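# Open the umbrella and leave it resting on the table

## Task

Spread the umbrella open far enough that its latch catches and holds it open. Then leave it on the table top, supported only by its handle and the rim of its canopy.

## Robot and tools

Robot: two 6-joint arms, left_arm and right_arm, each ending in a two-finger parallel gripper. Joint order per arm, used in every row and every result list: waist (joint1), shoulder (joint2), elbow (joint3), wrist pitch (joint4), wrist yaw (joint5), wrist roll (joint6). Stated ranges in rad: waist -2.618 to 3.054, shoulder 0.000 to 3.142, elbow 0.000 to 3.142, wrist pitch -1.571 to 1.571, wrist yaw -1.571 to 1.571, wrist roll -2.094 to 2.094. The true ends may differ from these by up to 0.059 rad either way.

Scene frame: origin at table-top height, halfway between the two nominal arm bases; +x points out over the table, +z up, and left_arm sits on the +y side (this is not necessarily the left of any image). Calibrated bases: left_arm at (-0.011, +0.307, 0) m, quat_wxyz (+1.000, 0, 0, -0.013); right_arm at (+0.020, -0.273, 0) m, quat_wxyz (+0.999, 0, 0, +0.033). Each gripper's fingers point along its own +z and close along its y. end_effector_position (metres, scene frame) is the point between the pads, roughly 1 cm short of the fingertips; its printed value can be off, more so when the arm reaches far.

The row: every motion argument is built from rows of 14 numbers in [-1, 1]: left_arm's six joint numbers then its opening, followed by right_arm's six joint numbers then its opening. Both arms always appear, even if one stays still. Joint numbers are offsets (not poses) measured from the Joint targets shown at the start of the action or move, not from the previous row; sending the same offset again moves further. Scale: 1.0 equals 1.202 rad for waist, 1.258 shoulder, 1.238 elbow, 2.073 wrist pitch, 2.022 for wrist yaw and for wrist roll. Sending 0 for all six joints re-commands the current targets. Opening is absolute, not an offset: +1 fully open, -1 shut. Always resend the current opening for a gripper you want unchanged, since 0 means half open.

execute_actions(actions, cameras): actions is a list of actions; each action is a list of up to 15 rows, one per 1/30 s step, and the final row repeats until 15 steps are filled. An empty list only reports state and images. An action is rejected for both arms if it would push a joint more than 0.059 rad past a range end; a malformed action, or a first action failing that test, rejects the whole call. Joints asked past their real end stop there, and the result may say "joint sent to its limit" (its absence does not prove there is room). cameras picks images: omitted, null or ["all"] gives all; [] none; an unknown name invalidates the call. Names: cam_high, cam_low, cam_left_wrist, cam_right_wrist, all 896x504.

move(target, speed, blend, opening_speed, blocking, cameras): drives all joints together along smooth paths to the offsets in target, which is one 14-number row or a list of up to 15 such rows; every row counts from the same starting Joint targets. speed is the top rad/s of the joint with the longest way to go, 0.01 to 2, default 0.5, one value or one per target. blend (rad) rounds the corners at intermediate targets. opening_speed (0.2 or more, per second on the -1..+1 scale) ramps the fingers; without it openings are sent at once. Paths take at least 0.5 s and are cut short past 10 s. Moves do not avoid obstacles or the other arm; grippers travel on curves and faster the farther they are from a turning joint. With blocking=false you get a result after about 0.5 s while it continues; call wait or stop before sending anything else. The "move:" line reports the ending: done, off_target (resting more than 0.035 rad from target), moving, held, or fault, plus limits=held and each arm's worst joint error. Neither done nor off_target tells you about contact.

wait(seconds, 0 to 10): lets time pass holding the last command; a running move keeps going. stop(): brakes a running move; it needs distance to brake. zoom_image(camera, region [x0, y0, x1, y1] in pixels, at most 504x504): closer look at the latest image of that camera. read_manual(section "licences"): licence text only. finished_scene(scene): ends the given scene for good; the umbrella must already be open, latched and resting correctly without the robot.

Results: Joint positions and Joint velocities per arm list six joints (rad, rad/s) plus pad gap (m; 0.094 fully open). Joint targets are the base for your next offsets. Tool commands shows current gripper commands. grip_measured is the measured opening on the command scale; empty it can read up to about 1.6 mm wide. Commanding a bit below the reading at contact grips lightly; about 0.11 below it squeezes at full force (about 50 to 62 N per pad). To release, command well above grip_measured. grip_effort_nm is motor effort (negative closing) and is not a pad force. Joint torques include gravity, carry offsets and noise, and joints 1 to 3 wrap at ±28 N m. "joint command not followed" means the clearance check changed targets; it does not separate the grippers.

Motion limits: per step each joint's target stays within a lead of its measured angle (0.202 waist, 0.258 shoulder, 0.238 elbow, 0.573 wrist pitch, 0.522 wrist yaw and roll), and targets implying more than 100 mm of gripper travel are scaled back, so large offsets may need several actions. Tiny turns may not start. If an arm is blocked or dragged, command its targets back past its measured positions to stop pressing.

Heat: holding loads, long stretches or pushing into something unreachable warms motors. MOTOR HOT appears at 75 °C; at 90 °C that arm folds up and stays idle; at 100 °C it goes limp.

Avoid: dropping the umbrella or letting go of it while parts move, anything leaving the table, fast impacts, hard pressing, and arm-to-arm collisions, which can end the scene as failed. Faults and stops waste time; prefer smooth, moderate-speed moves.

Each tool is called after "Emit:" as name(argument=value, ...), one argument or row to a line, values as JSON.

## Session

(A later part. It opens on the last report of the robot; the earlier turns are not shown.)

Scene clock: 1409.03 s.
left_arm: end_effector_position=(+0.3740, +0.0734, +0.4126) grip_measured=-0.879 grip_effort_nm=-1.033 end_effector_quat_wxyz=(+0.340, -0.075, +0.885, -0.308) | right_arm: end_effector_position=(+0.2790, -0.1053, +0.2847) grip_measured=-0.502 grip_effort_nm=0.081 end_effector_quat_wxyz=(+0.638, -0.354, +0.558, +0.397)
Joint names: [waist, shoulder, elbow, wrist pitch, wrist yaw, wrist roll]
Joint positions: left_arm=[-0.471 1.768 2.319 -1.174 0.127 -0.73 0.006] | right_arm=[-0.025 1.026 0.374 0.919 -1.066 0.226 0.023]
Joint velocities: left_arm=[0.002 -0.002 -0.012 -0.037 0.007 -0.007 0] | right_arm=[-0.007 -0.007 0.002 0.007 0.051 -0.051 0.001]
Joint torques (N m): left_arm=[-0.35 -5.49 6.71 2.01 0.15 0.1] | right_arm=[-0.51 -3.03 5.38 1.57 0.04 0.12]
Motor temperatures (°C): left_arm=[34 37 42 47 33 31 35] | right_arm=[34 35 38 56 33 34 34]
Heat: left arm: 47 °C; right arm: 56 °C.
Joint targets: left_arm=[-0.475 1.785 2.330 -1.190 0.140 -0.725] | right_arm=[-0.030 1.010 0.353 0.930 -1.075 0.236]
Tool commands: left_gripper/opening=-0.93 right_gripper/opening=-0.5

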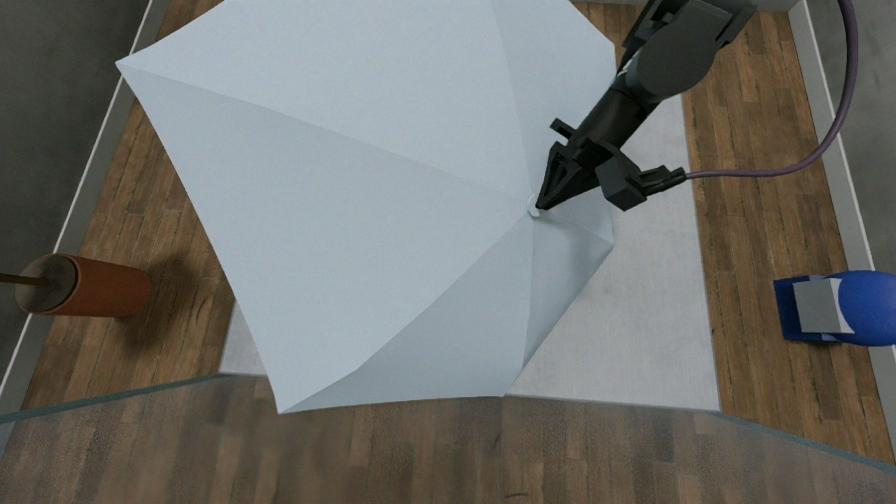

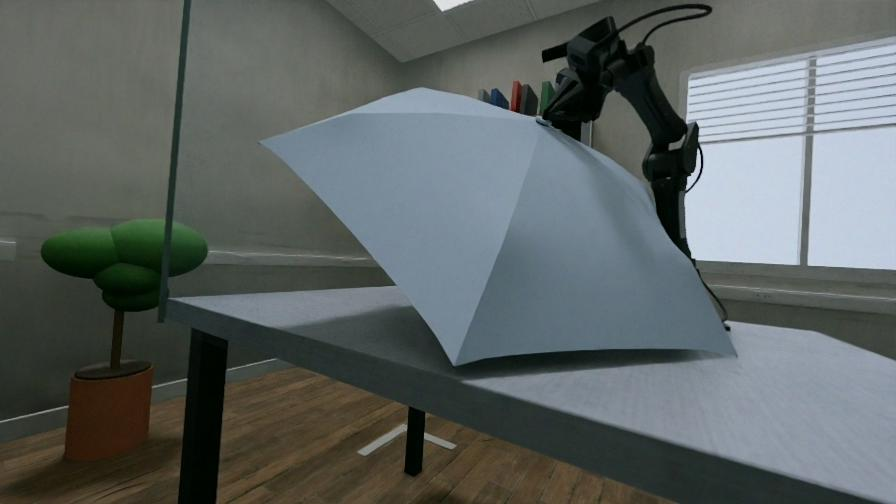

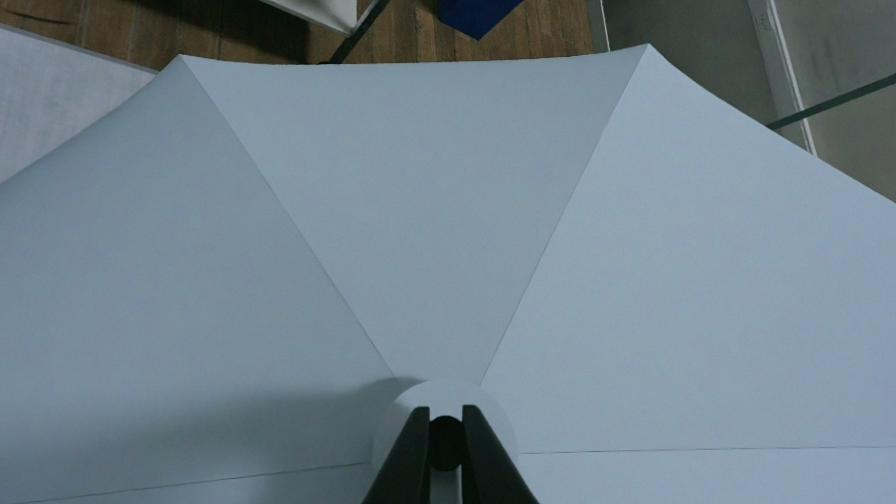

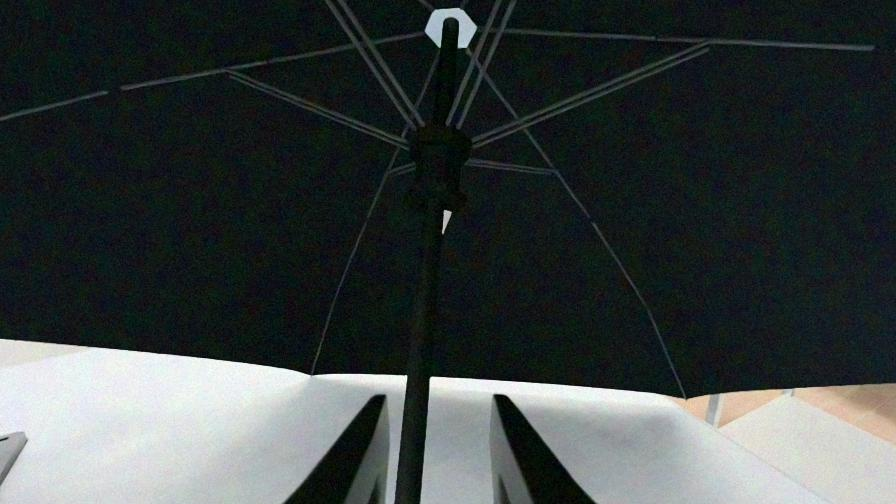

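Emit:
move(
  target=[0,0,0,0,0,0,-0.93,-0.6406,-0.0079,0.038,-0.1592,0.5317,-0.1167,-0.5],
  speed=0.6,
)

Scene clock: 1425.60 s.
left_arm: end_effector_position=(+0.3740, +0.0734, +0.4126) grip_measured=-0.879 grip_effort_nm=-1.038 end_effector_quat_wxyz=(+0.340, -0.075, +0.885, -0.308) | right_arm: end_effector_position=(+0.2922, -0.5121, +0.2364) grip_measured=-0.502 grip_effort_nm=0.090 end_effector_quat_wxyz=(+0.653, +0.256, +0.671, -0.240)
Joint names: [waist, shoulder, elbow, wrist pitch, wrist yaw, wrist roll]
Joint positions: left_arm=[-0.471 1.768 2.319 -1.174 0.127 -0.73 0.006] | right_arm=[-0.796 1.02 0.374 0.615 -0.013 0.013 0.023]
Joint velocities: left_arm=[0.002 0.007 -0.002 0.022 -0.037 -0.022 0.001] | right_arm=[-0.007 -0.017 -0.007 0.022 -0.037 -0.022 0]
Joint torques (N m): left_arm=[-0.36 -5.49 6.72 2.01 0.15 0.09] | right_arm=[-0.42 -3.63 9.91 1.81 0.13 -0.09]
Motor temperatures (°C): left_arm=[34 37 42 47 33 31 35] | right_arm=[34 35 38 55 33 34 34]
Heat: left arm: 47 °C; right arm: 55 °C.
Joint targets: left_arm=[-0.475 1.785 2.330 -1.190 0.140 -0.725] | right_arm=[-0.800 1.000 0.400 0.600 0.000 0.001]
move: done

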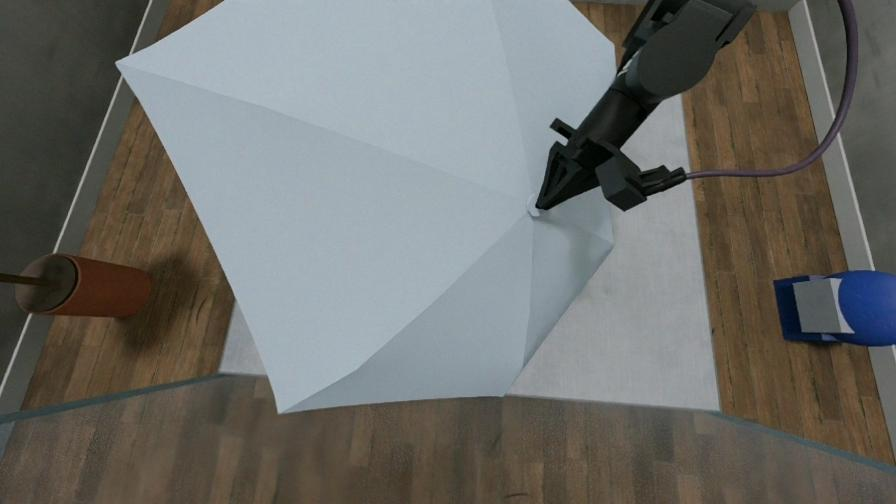

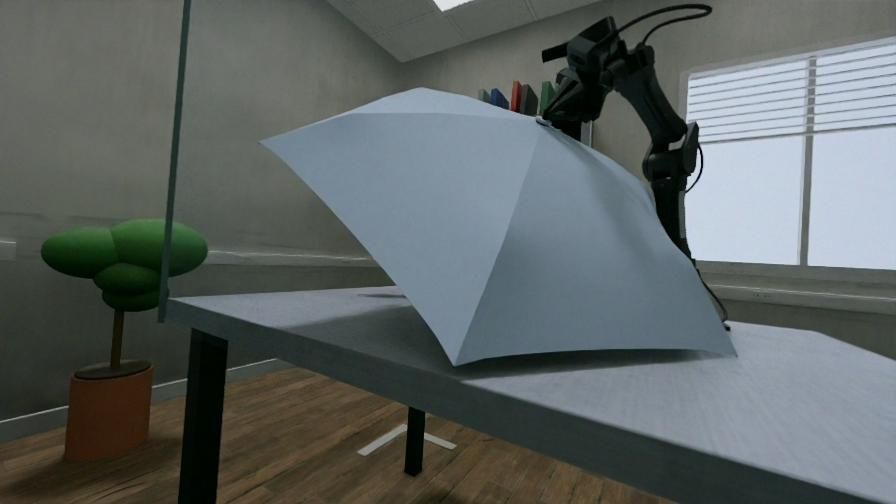

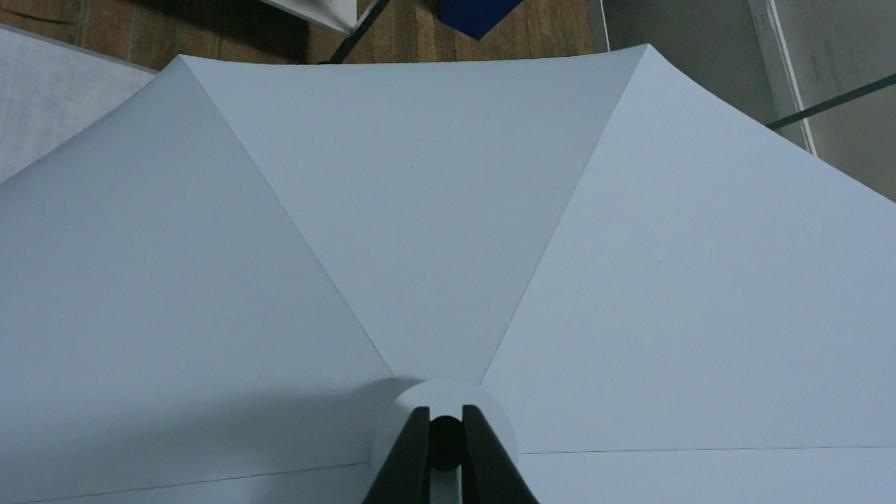

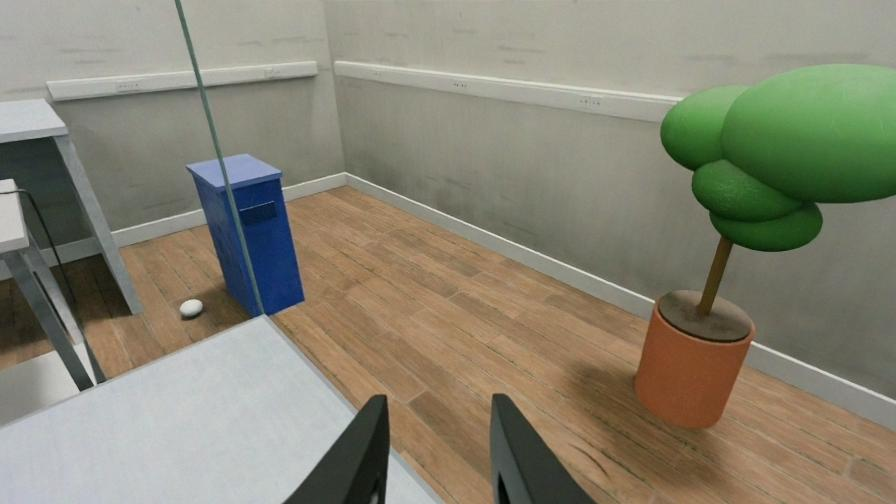

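Emit:
move(
  target=[-0.2612,0.1081,0.2124,-0.0598,-0.1474,-0.0836,-0.93,0,-0.2385,-0.2423,0,0,0,-0.5],
  speed=0.2,
)

Scene clock: 1464.30 s.
left_arm: end_effector_position=(+0.3252, -0.0077, +0.4184) grip_measured=-0.879 grip_effort_nm=-1.043 end_effector_quat_wxyz=(+0.341, -0.073, +0.890, -0.295) | right_arm: end_effector_position=(+0.2501, -0.4746, +0.2088) grip_measured=-0.502 grip_effort_nm=0.081 end_effector_quat_wxyz=(+0.669, +0.250, +0.655, -0.247)
Joint names: [waist, shoulder, elbow, wrist pitch, wrist yaw, wrist roll]
Joint positions: left_arm=[-0.783 1.903 2.567 -1.307 -0.143 -0.9 0.006] | right_arm=[-0.796 0.713 0.121 0.61 -0.012 0.012 0.023]
Joint velocities: left_arm=[-0.002 -0.022 -0.012 -0.125 0.022 -0.007 0] | right_arm=[-0.012 -0.007 0.012 0.022 -0.007 -0.037 0]
Joint torques (N m): left_arm=[-0.49 -6.05 7.43 2.09 -0.2 0.09] | right_arm=[-0.38 -1.24 5.87 1.85 0.14 -0.11]
Motor temperatures (°C): left_arm=[34 37 42 47 33 31 35] | right_arm=[34 35 39 53 33 34 34]
Heat: left arm: 47 °C; right arm: 53 °C.
Joint targets: left_arm=[-0.789 1.921 2.593 -1.314 -0.158 -0.894] | right_arm=[-0.800 0.700 0.100 0.600 0.000 0.001]
move: done

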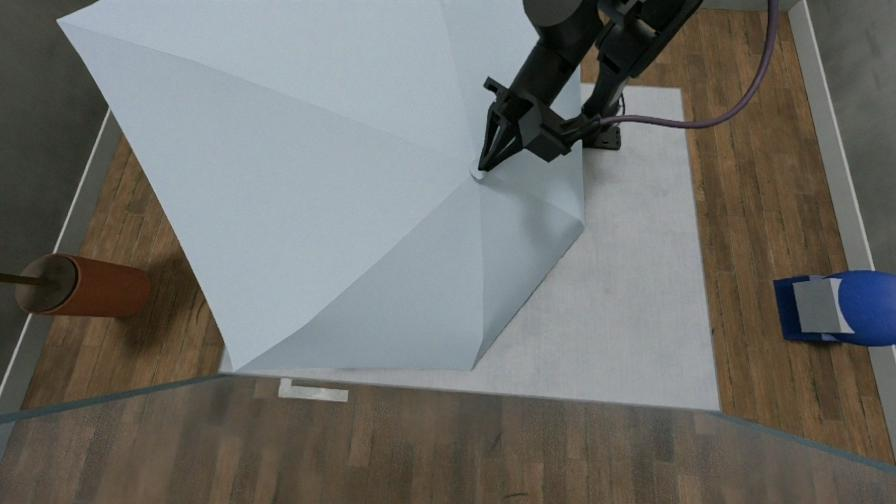

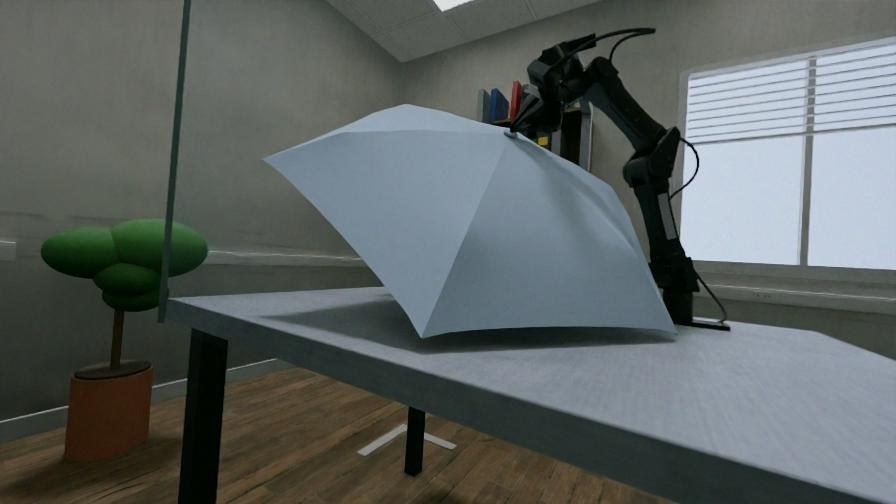

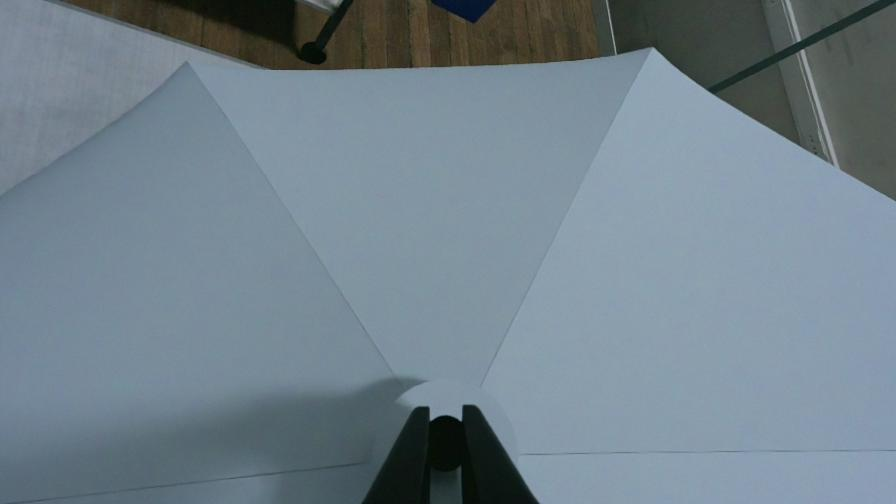

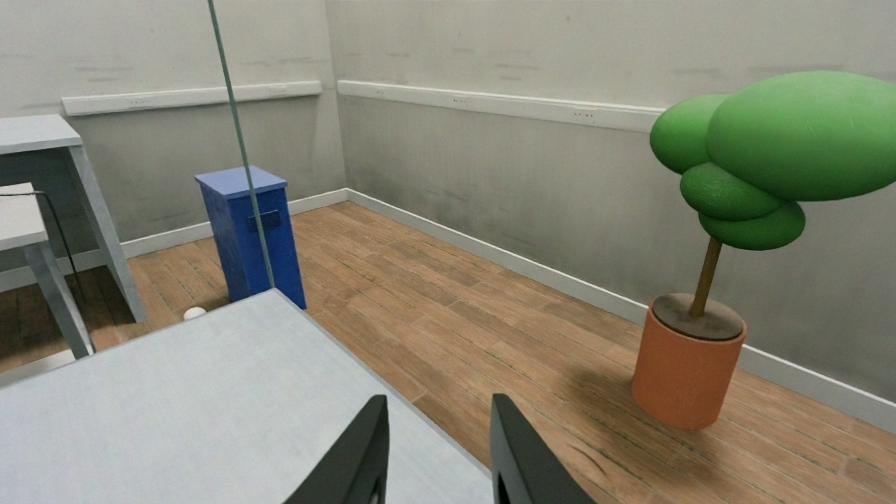

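Emit:
zoom_image(
  camera="cam_low",
  region=[360, 260, 520, 350],
)

Emit:
zoom_image(
  camera="cam_low",
  region=[600, 260, 760, 350],
)

Scaled by 3.150 from the camera's 896x504 image, which has a finer 1280x720 frame.

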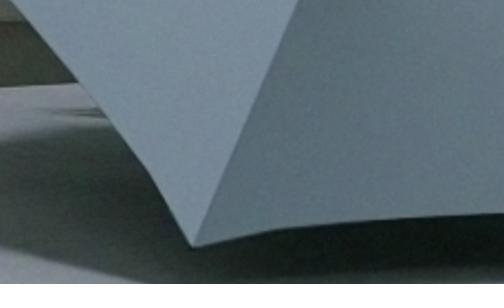

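Scaled by 3.150 from the camera's 896x504 image, which has a finer 1280x720 frame.

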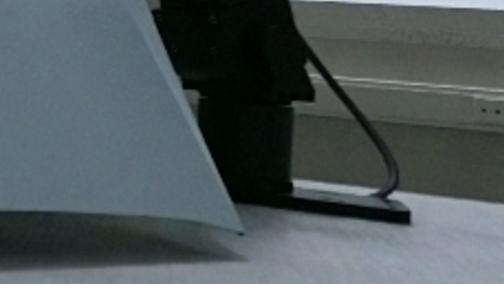

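Emit:
zoom_image(
  camera="cam_low",
  region=[340, 290, 700, 400],
)

Scaled by 1.400 from the camera's 896x504 image, which has a finer 1280x720 frame.

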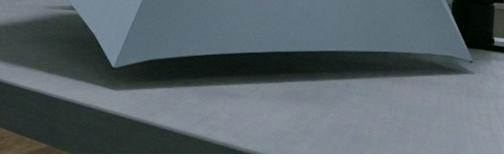

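Emit:
move(
  target=[0.0374,-0.0016,-0.0436,-0.0164,0.0119,-0.0326,-0.93,0,0,0,0,0,0,-0.5],
  speed=0.1,
  cameras=["cam_high", "cam_low", "cam_left_wrist"],
)

Emit:
zoom_image(
  camera="cam_low",
  region=[340, 290, 740, 400],
)

Scene clock: 1511.97 s.
left_arm: end_effector_position=(+0.3293, +0.0026, +0.4103) grip_measured=-0.879 grip_effort_nm=-1.038 end_effector_quat_wxyz=(+0.322, -0.106, +0.894, -0.291) | right_arm: end_effector_position=(+0.2501, -0.4747, +0.2088) grip_measured=-0.502 grip_effort_nm=0.085 end_effector_quat_wxyz=(+0.669, +0.250, +0.655, -0.247)
Joint names: [waist, shoulder, elbow, wrist pitch, wrist yaw, wrist roll]
Joint positions: left_arm=[-0.755 1.903 2.561 -1.336 -0.128 -0.955 0.006] | right_arm=[-0.796 0.713 0.121 0.61 -0.011 0.012 0.023]
Joint velocities: left_arm=[-0.007 -0.002 0.007 0.037 -0.037 -0.007 -0.001] | right_arm=[0.012 -0.002 -0.007 -0.022 0.022 -0.022 0.001]
Joint torques (N m): left_arm=[1.02 -6.2 3.66 1.99 -0.12 0] | right_arm=[-0.4 -1.25 5.94 1.84 0.14 -0.1]
Motor temperatures (°C): left_arm=[34 37 41 48 32 31 35] | right_arm=[34 34 38 54 33 34 34]
Heat: left arm: 48 °C; right arm: 54 °C.
Joint targets: left_arm=[-0.744 1.919 2.539 -1.348 -0.134 -0.960] | right_arm=[-0.800 0.700 0.100 0.600 0.001 0.001]
move: done
Images, in order (width x height): cam_high 896x504, cam_low 896x504, cam_left_wrist 896x504.

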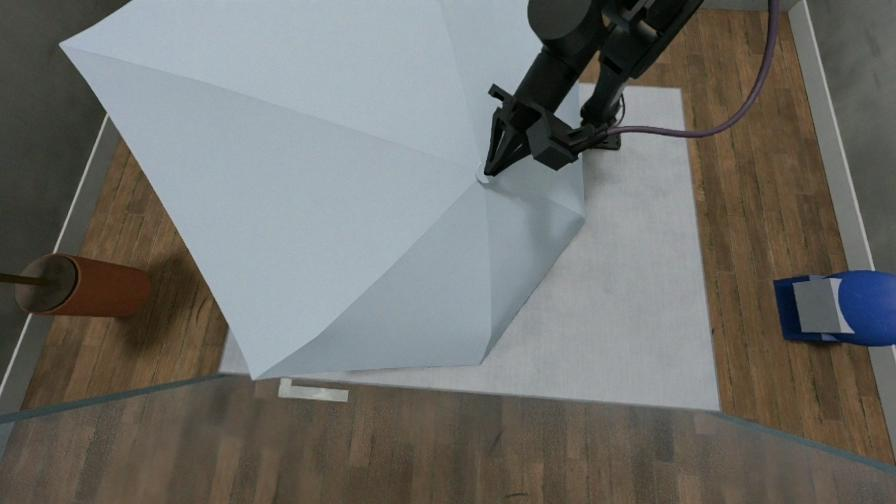

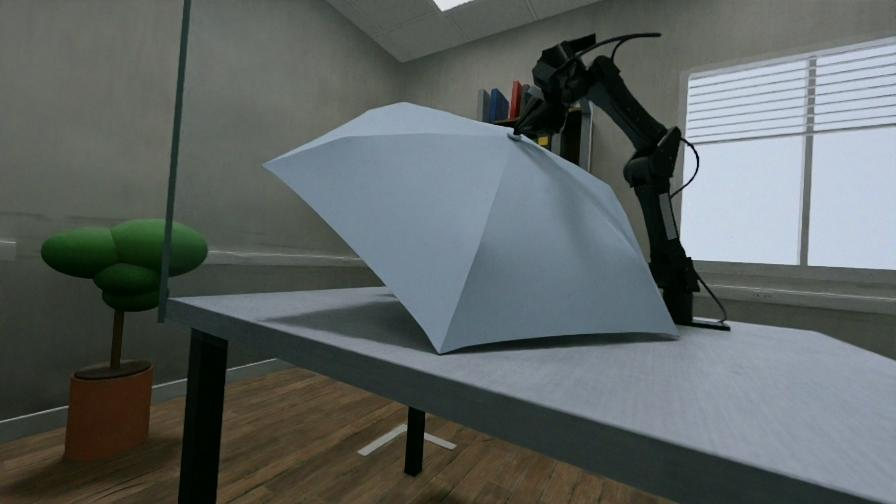

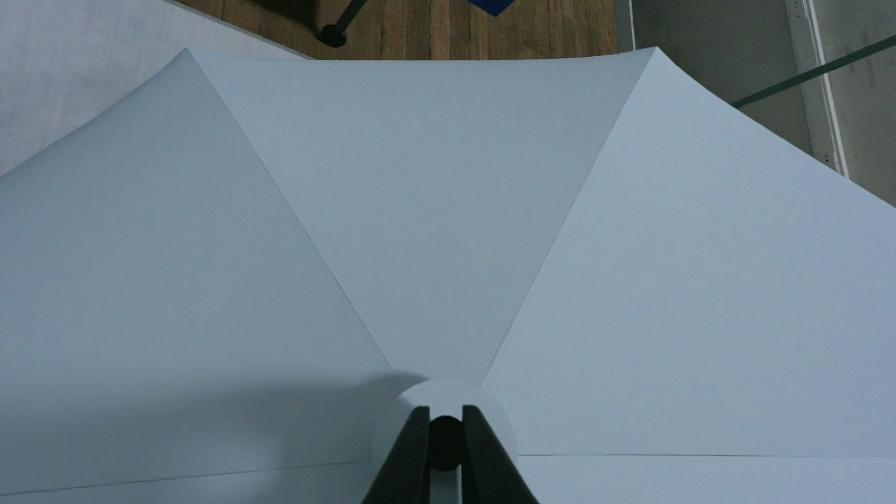

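Scaled by 1.260 from the camera's 896x504 image, which has a finer 1280x720 frame.

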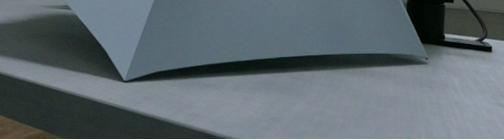

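Emit:
zoom_image(
  camera="cam_low",
  region=[400, 320, 500, 380],
)

Emit:
zoom_image(
  camera="cam_low",
  region=[620, 300, 720, 360],
)

Scaled by 5.040 from the camera's 896x504 image, which has a finer 1280x720 frame.

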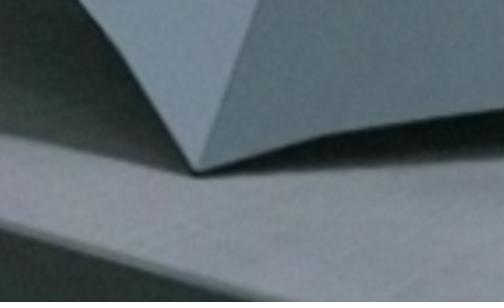

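Scaled by 5.040 from the camera's 896x504 image, which has a finer 1280x720 frame.

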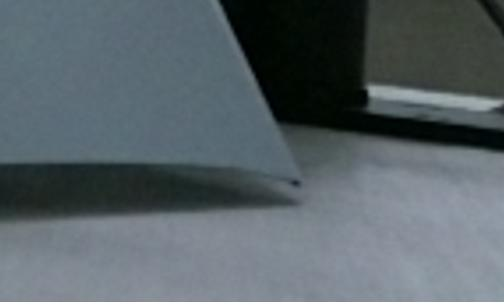

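Emit:
move(
  target=[0.0183, -0.0711, -0.1361, 0.0651, 0.0279, 0.0178, -0.93, 0, 0, 0, 0, 0, 0, -0.5],
  speed=0.12,
  cameras=["cam_high", "cam_low", "cam_left_wrist"],
)

Emit:
zoom_image(
  camera="cam_low",
  region=[400, 320, 500, 380],
)

Emit:
zoom_image(
  camera="cam_low",
  region=[620, 300, 720, 360],
)

Scene clock: 1527.57 s.
left_arm: end_effector_position=(+0.3360, +0.0001, +0.4085) grip_measured=-0.879 grip_effort_nm=-1.038 end_effector_quat_wxyz=(+0.327, -0.098, +0.887, -0.313) | right_arm: end_effector_position=(+0.2501, -0.4747, +0.2088) grip_measured=-0.502 grip_effort_nm=0.081 end_effector_quat_wxyz=(+0.669, +0.250, +0.655, -0.247)
Joint names: [waist, shoulder, elbow, wrist pitch, wrist yaw, wrist roll]
Joint positions: left_arm=[-0.732 1.833 2.398 -1.2 -0.083 -0.935 0.006] | right_arm=[-0.796 0.713 0.121 0.61 -0.011 0.012 0.023]
Joint velocities: left_arm=[-0.007 -0.002 0.007 0.051 -0.066 -0.007 -0.001] | right_arm=[0.002 -0.002 0.012 0.037 -0.022 0.051 0]
Joint torques (N m): left_arm=[0.88 -7.34 3.7 2.03 -0.01 0.13] | right_arm=[-0.44 -1.29 5.9 1.84 0.13 -0.1]
Motor temperatures (°C): left_arm=[34 37 41 48 32 31 35] | right_arm=[34 34 38 53 33 34 34]
Heat: left arm: 48 °C; right arm: 53 °C.
Joint targets: left_arm=[-0.722 1.830 2.371 -1.213 -0.078 -0.924] | right_arm=[-0.800 0.700 0.100 0.600 0.001 0.000]
move: done
Images, in order (width x height): cam_high 896x504, cam_low 896x504, cam_left_wrist 896x504.

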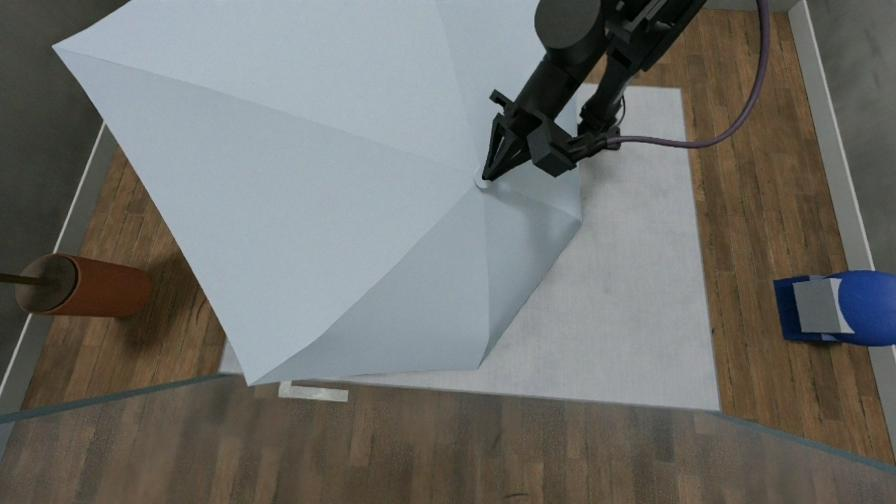

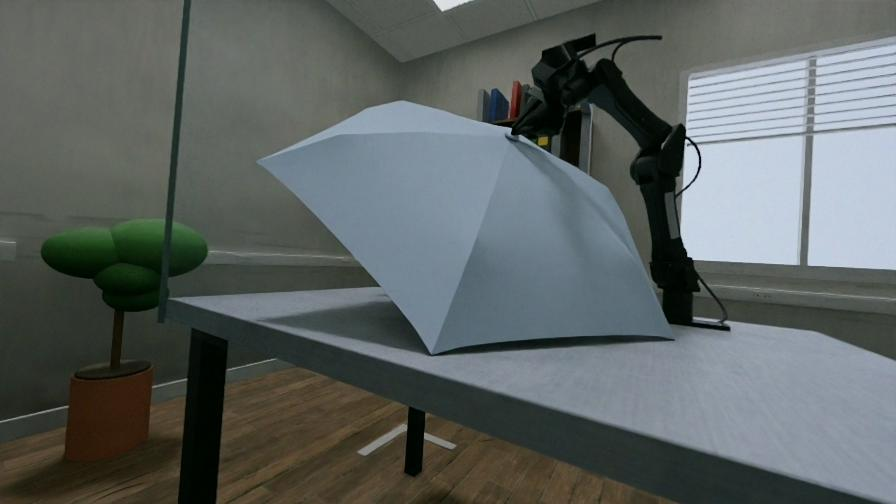

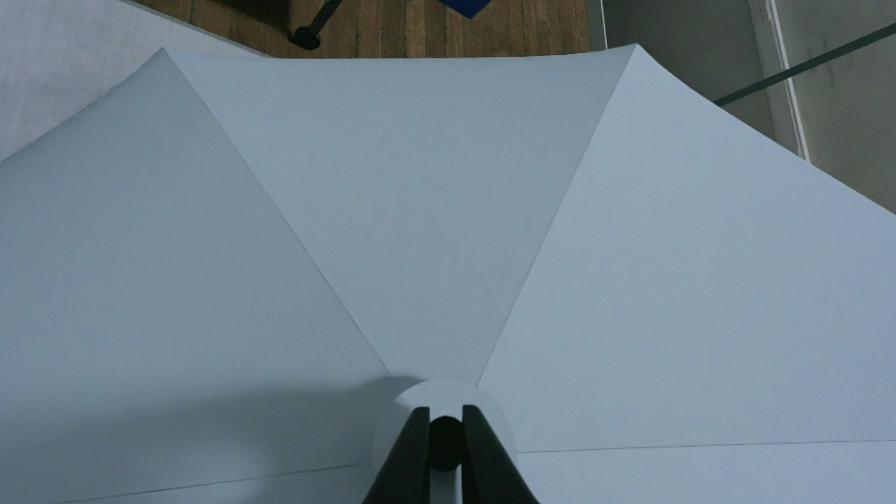

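Scaled by 5.040 from the camera's 896x504 image, which has a finer 1280x720 frame.

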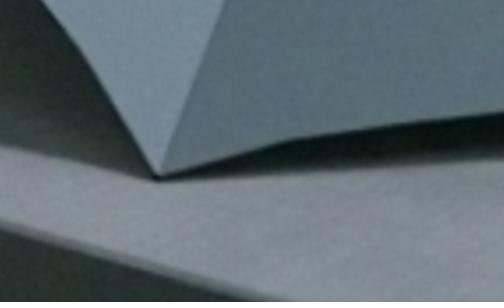

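Scaled by 5.040 from the camera's 896x504 image, which has a finer 1280x720 frame.

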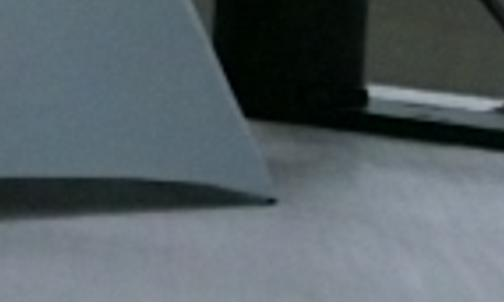

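Emit:
move(
  target=[0, 0, 0, 0, 0, 0, -0.4, 0, 0, 0, 0, 0, 0, -0.5],
  opening_speed=0.3,
  cameras=["cam_high", "cam_low", "cam_left_wrist"],
)

Emit:
zoom_image(
  camera="cam_left_wrist",
  region=[300, 340, 600, 504],
)

Scene clock: 1538.00 s.
left_arm: end_effector_position=(+0.3366, -0.0005, +0.4061) grip_measured=-0.401 grip_effort_nm=0.066 end_effector_quat_wxyz=(+0.324, -0.097, +0.888, -0.312) | right_arm: end_effector_position=(+0.2501, -0.4747, +0.2088) grip_measured=-0.502 grip_effort_nm=0.081 end_effector_quat_wxyz=(+0.669, +0.250, +0.655, -0.247)
Joint names: [waist, shoulder, elbow, wrist pitch, wrist yaw, wrist roll]
Joint positions: left_arm=[-0.73 1.833 2.389 -1.196 -0.079 -0.934 0.028] | right_arm=[-0.796 0.713 0.121 0.61 -0.011 0.012 0.023]
Joint velocities: left_arm=[-0.002 -0.002 -0.007 -0.007 -0.022 0.022 0.001] | right_arm=[-0.022 0.002 0.012 0.051 -0.022 0.007 -0.002]
Joint torques (N m): left_arm=[0.75 -7.36 4.34 1.99 -0.03 0.14] | right_arm=[-0.36 -1.25 5.9 1.83 0.13 -0.09]
Motor temperatures (°C): left_arm=[34 37 41 48 32 31 35] | right_arm=[34 34 38 53 33 34 34]
Heat: left arm: 48 °C; right arm: 53 °C.
Joint targets: left_arm=[-0.722 1.830 2.371 -1.213 -0.078 -0.924] | right_arm=[-0.800 0.700 0.100 0.600 0.001 0.000]
move: done
Images, in order (width x height): cam_high 896x504, cam_low 896x504, cam_left_wrist 896x504.

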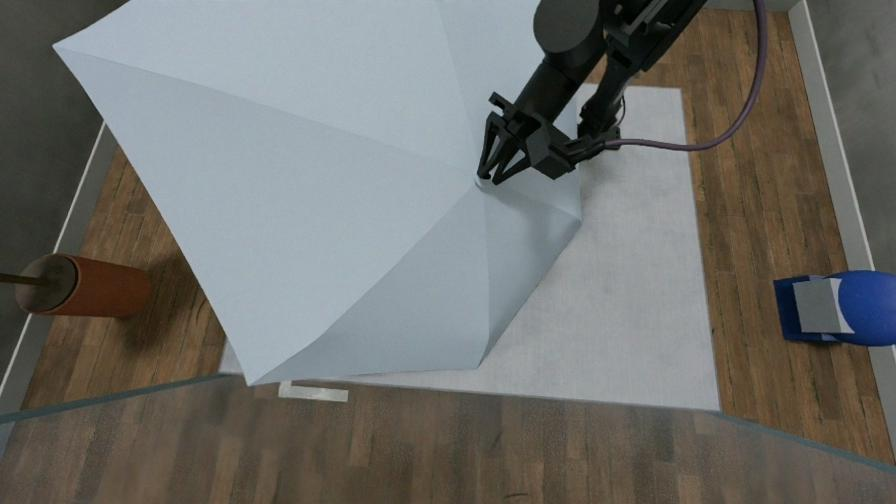

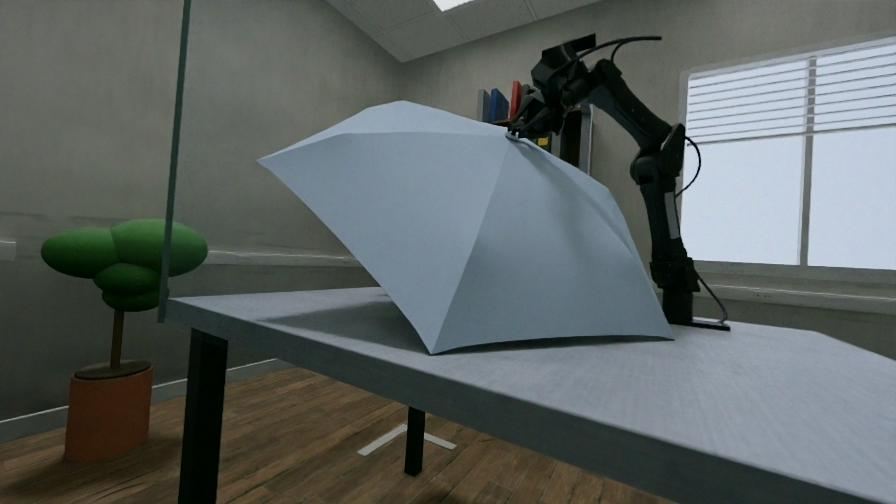

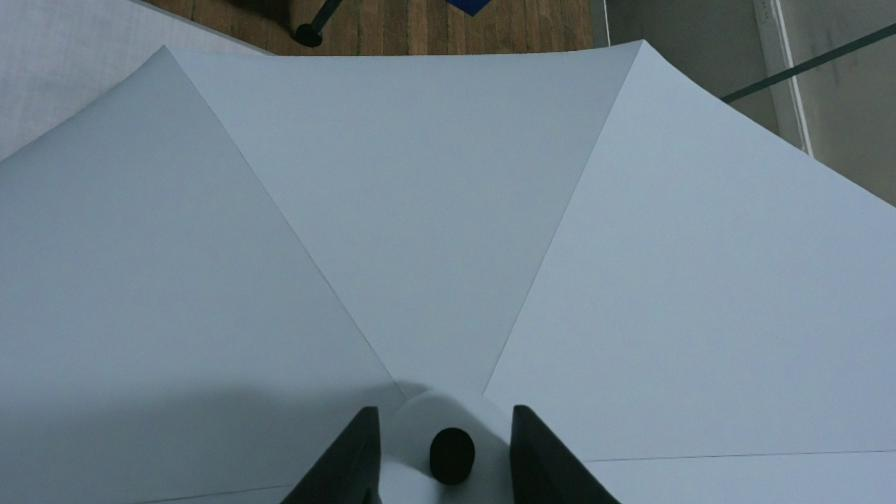

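Scaled by 1.680 from the camera's 896x504 image, which has a finer 1280x720 frame.

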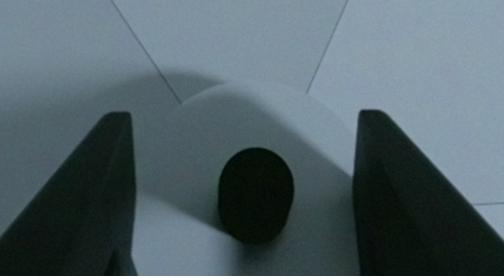

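Emit:
move(
  target=[
    [-0.03, 0.0254, 0.2803, -0.1399, -0.0143, -0.0153, -0.4, 0, 0, 0, 0, 0, 0, -0.5],
    [-0.03, 0.0, 0.2, 0.1028, -0.0143, -0.0153, -0.4, 0, 0, 0, 0, 0, 0, -0.5],
  ],
  speed=[0.25, 0.4],
  cameras=["cam_high", "cam_low", "cam_left_wrist"],
)

Emit:
zoom_image(
  camera="cam_low",
  region=[240, 80, 740, 400],
)

Scene clock: 1549.43 s.
left_arm: end_effector_position=(+0.3325, -0.0049, +0.5372) grip_measured=-0.401 grip_effort_nm=0.051 end_effector_quat_wxyz=(+0.436, -0.100, +0.771, -0.453) | right_arm: end_effector_position=(+0.2501, -0.4747, +0.2088) grip_measured=-0.502 grip_effort_nm=0.085 end_effector_quat_wxyz=(+0.669, +0.250, +0.655, -0.247)
Joint names: [waist, shoulder, elbow, wrist pitch, wrist yaw, wrist roll]
Joint positions: left_arm=[-0.751 1.844 2.633 -1 -0.098 -0.955 0.028] | right_arm=[-0.796 0.713 0.121 0.61 -0.011 0.012 0.023]
Joint velocities: left_arm=[0.002 0.012 -0.002 -0.037 -0.066 -0.007 0] | right_arm=[-0.007 -0.017 -0.012 -0.007 -0.022 -0.051 -0.001]
Joint torques (N m): left_arm=[-0.61 -7.56 3.77 2.42 -0.11 0.05] | right_arm=[-0.39 -1.25 5.9 1.84 0.12 -0.1]
Motor temperatures (°C): left_arm=[34 37 41 48 32 31 34] | right_arm=[34 34 37 53 33 34 34]
Heat: left arm: 48 °C; right arm: 53 °C.
Joint targets: left_arm=[-0.758 1.830 2.618 -1.000 -0.107 -0.955] | right_arm=[-0.800 0.700 0.100 0.600 0.000 0.000]
move: done
Images, in order (width x height): cam_high 896x504, cam_low 896x504, cam_left_wrist 896x504.

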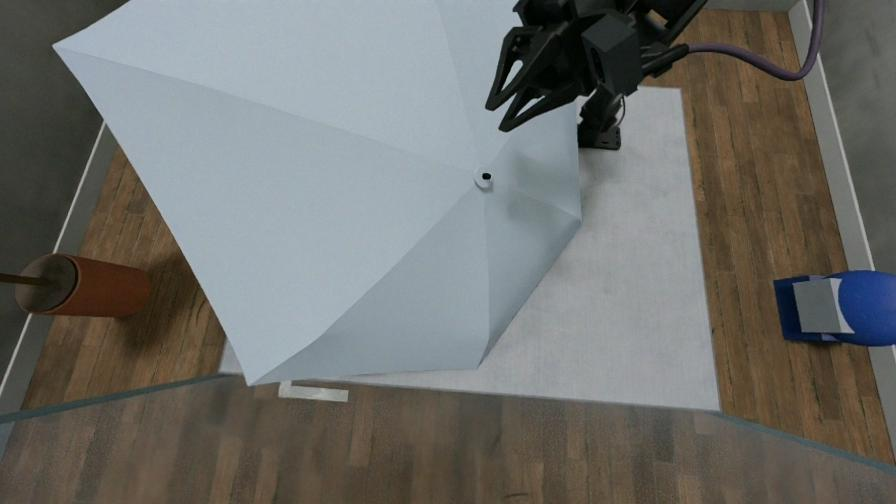

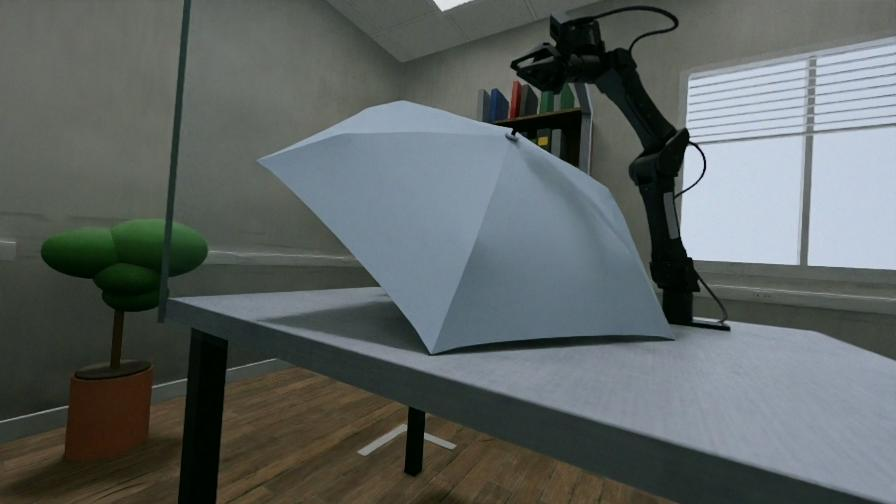

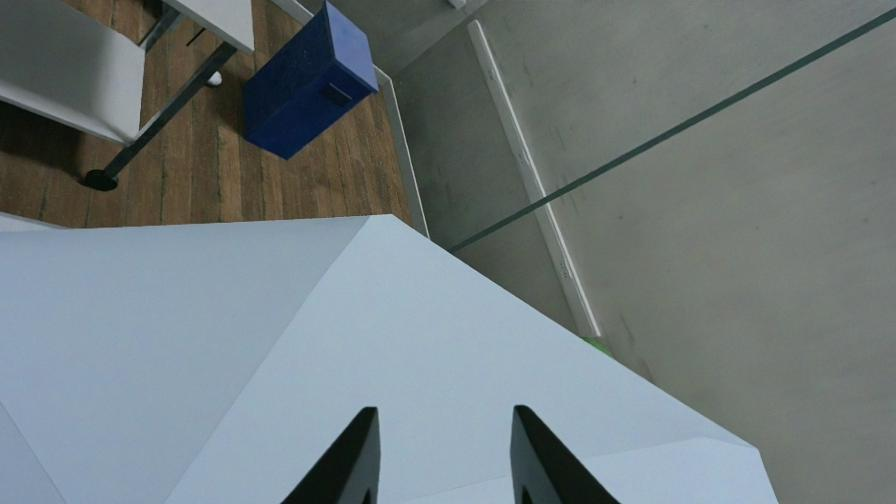

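Scaled by 1.008 from the camera's 896x504 image, which has a finer 1280x720 frame.

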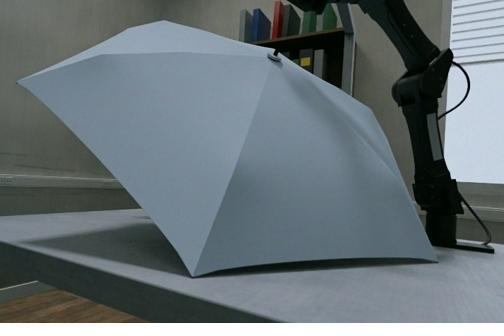

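Emit:
move(
  target=[0, 0, 0, 0, 0, 0, -0.4, 0.3195, 0, 0, 0.2118, -0.5687, 0.2003, -0.5],
  speed=0.8,
  cameras=["cam_low", "cam_right_wrist"],
)

Emit:
zoom_image(
  camera="cam_right_wrist",
  region=[200, 0, 600, 225],
)

Scene clock: 1580.50 s.
left_arm: end_effector_position=(+0.3326, -0.0049, +0.5375) grip_measured=-0.401 grip_effort_nm=0.061 end_effector_quat_wxyz=(+0.437, -0.100, +0.770, -0.454) | right_arm: end_effector_position=(+0.2532, -0.1856, +0.2655) grip_measured=-0.502 grip_effort_nm=0.076 end_effector_quat_wxyz=(+0.704, -0.259, +0.588, +0.304)
Joint names: [waist, shoulder, elbow, wrist pitch, wrist yaw, wrist roll]
Joint positions: left_arm=[-0.751 1.844 2.633 -0.999 -0.099 -0.955 0.028] | right_arm=[-0.422 0.711 0.121 1.026 -1.142 0.394 0.023]
Joint velocities: left_arm=[-0.002 -0.007 -0.012 -0.022 0.007 -0.051 0] | right_arm=[0.007 -0.012 -0.002 0.066 0.037 -0.139 0]
Joint torques (N m): left_arm=[-0.61 -7.57 3.77 2.43 -0.11 0.05] | right_arm=[0.53 -0.47 5.33 1.41 0.17 0.12]
Motor temperatures (°C): left_arm=[34 37 41 50 32 31 33] | right_arm=[34 34 37 52 33 34 34]
Heat: left arm: 50 °C; right arm: 52 °C.
Joint targets: left_arm=[-0.758 1.830 2.618 -1.000 -0.107 -0.955] | right_arm=[-0.416 0.700 0.100 1.039 -1.149 0.406]
move: done
Images, in order (width x height): cam_low 896x504, cam_right_wrist 896x504.

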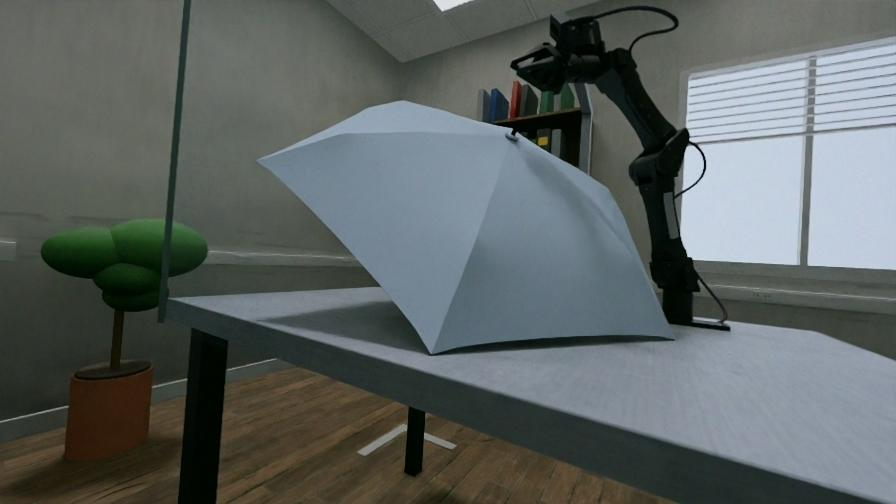

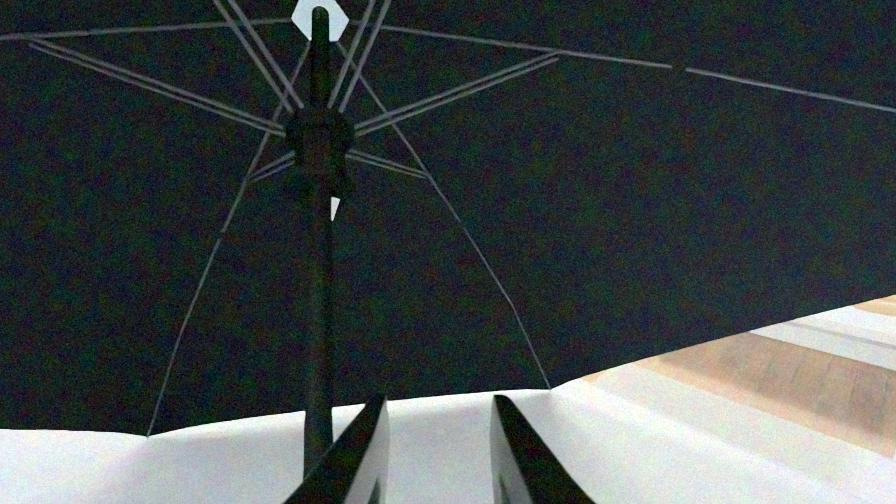

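Scaled by 1.260 from the camera's 896x504 image, which has a finer 1280x720 frame.

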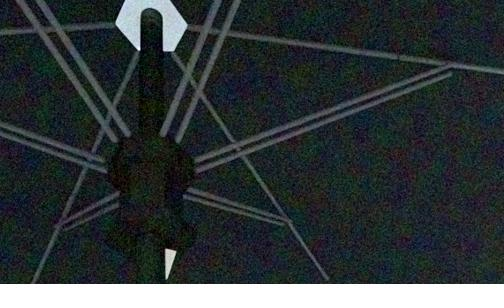

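Emit:
finished_scene(
  scene=1,
)

The scene is finished.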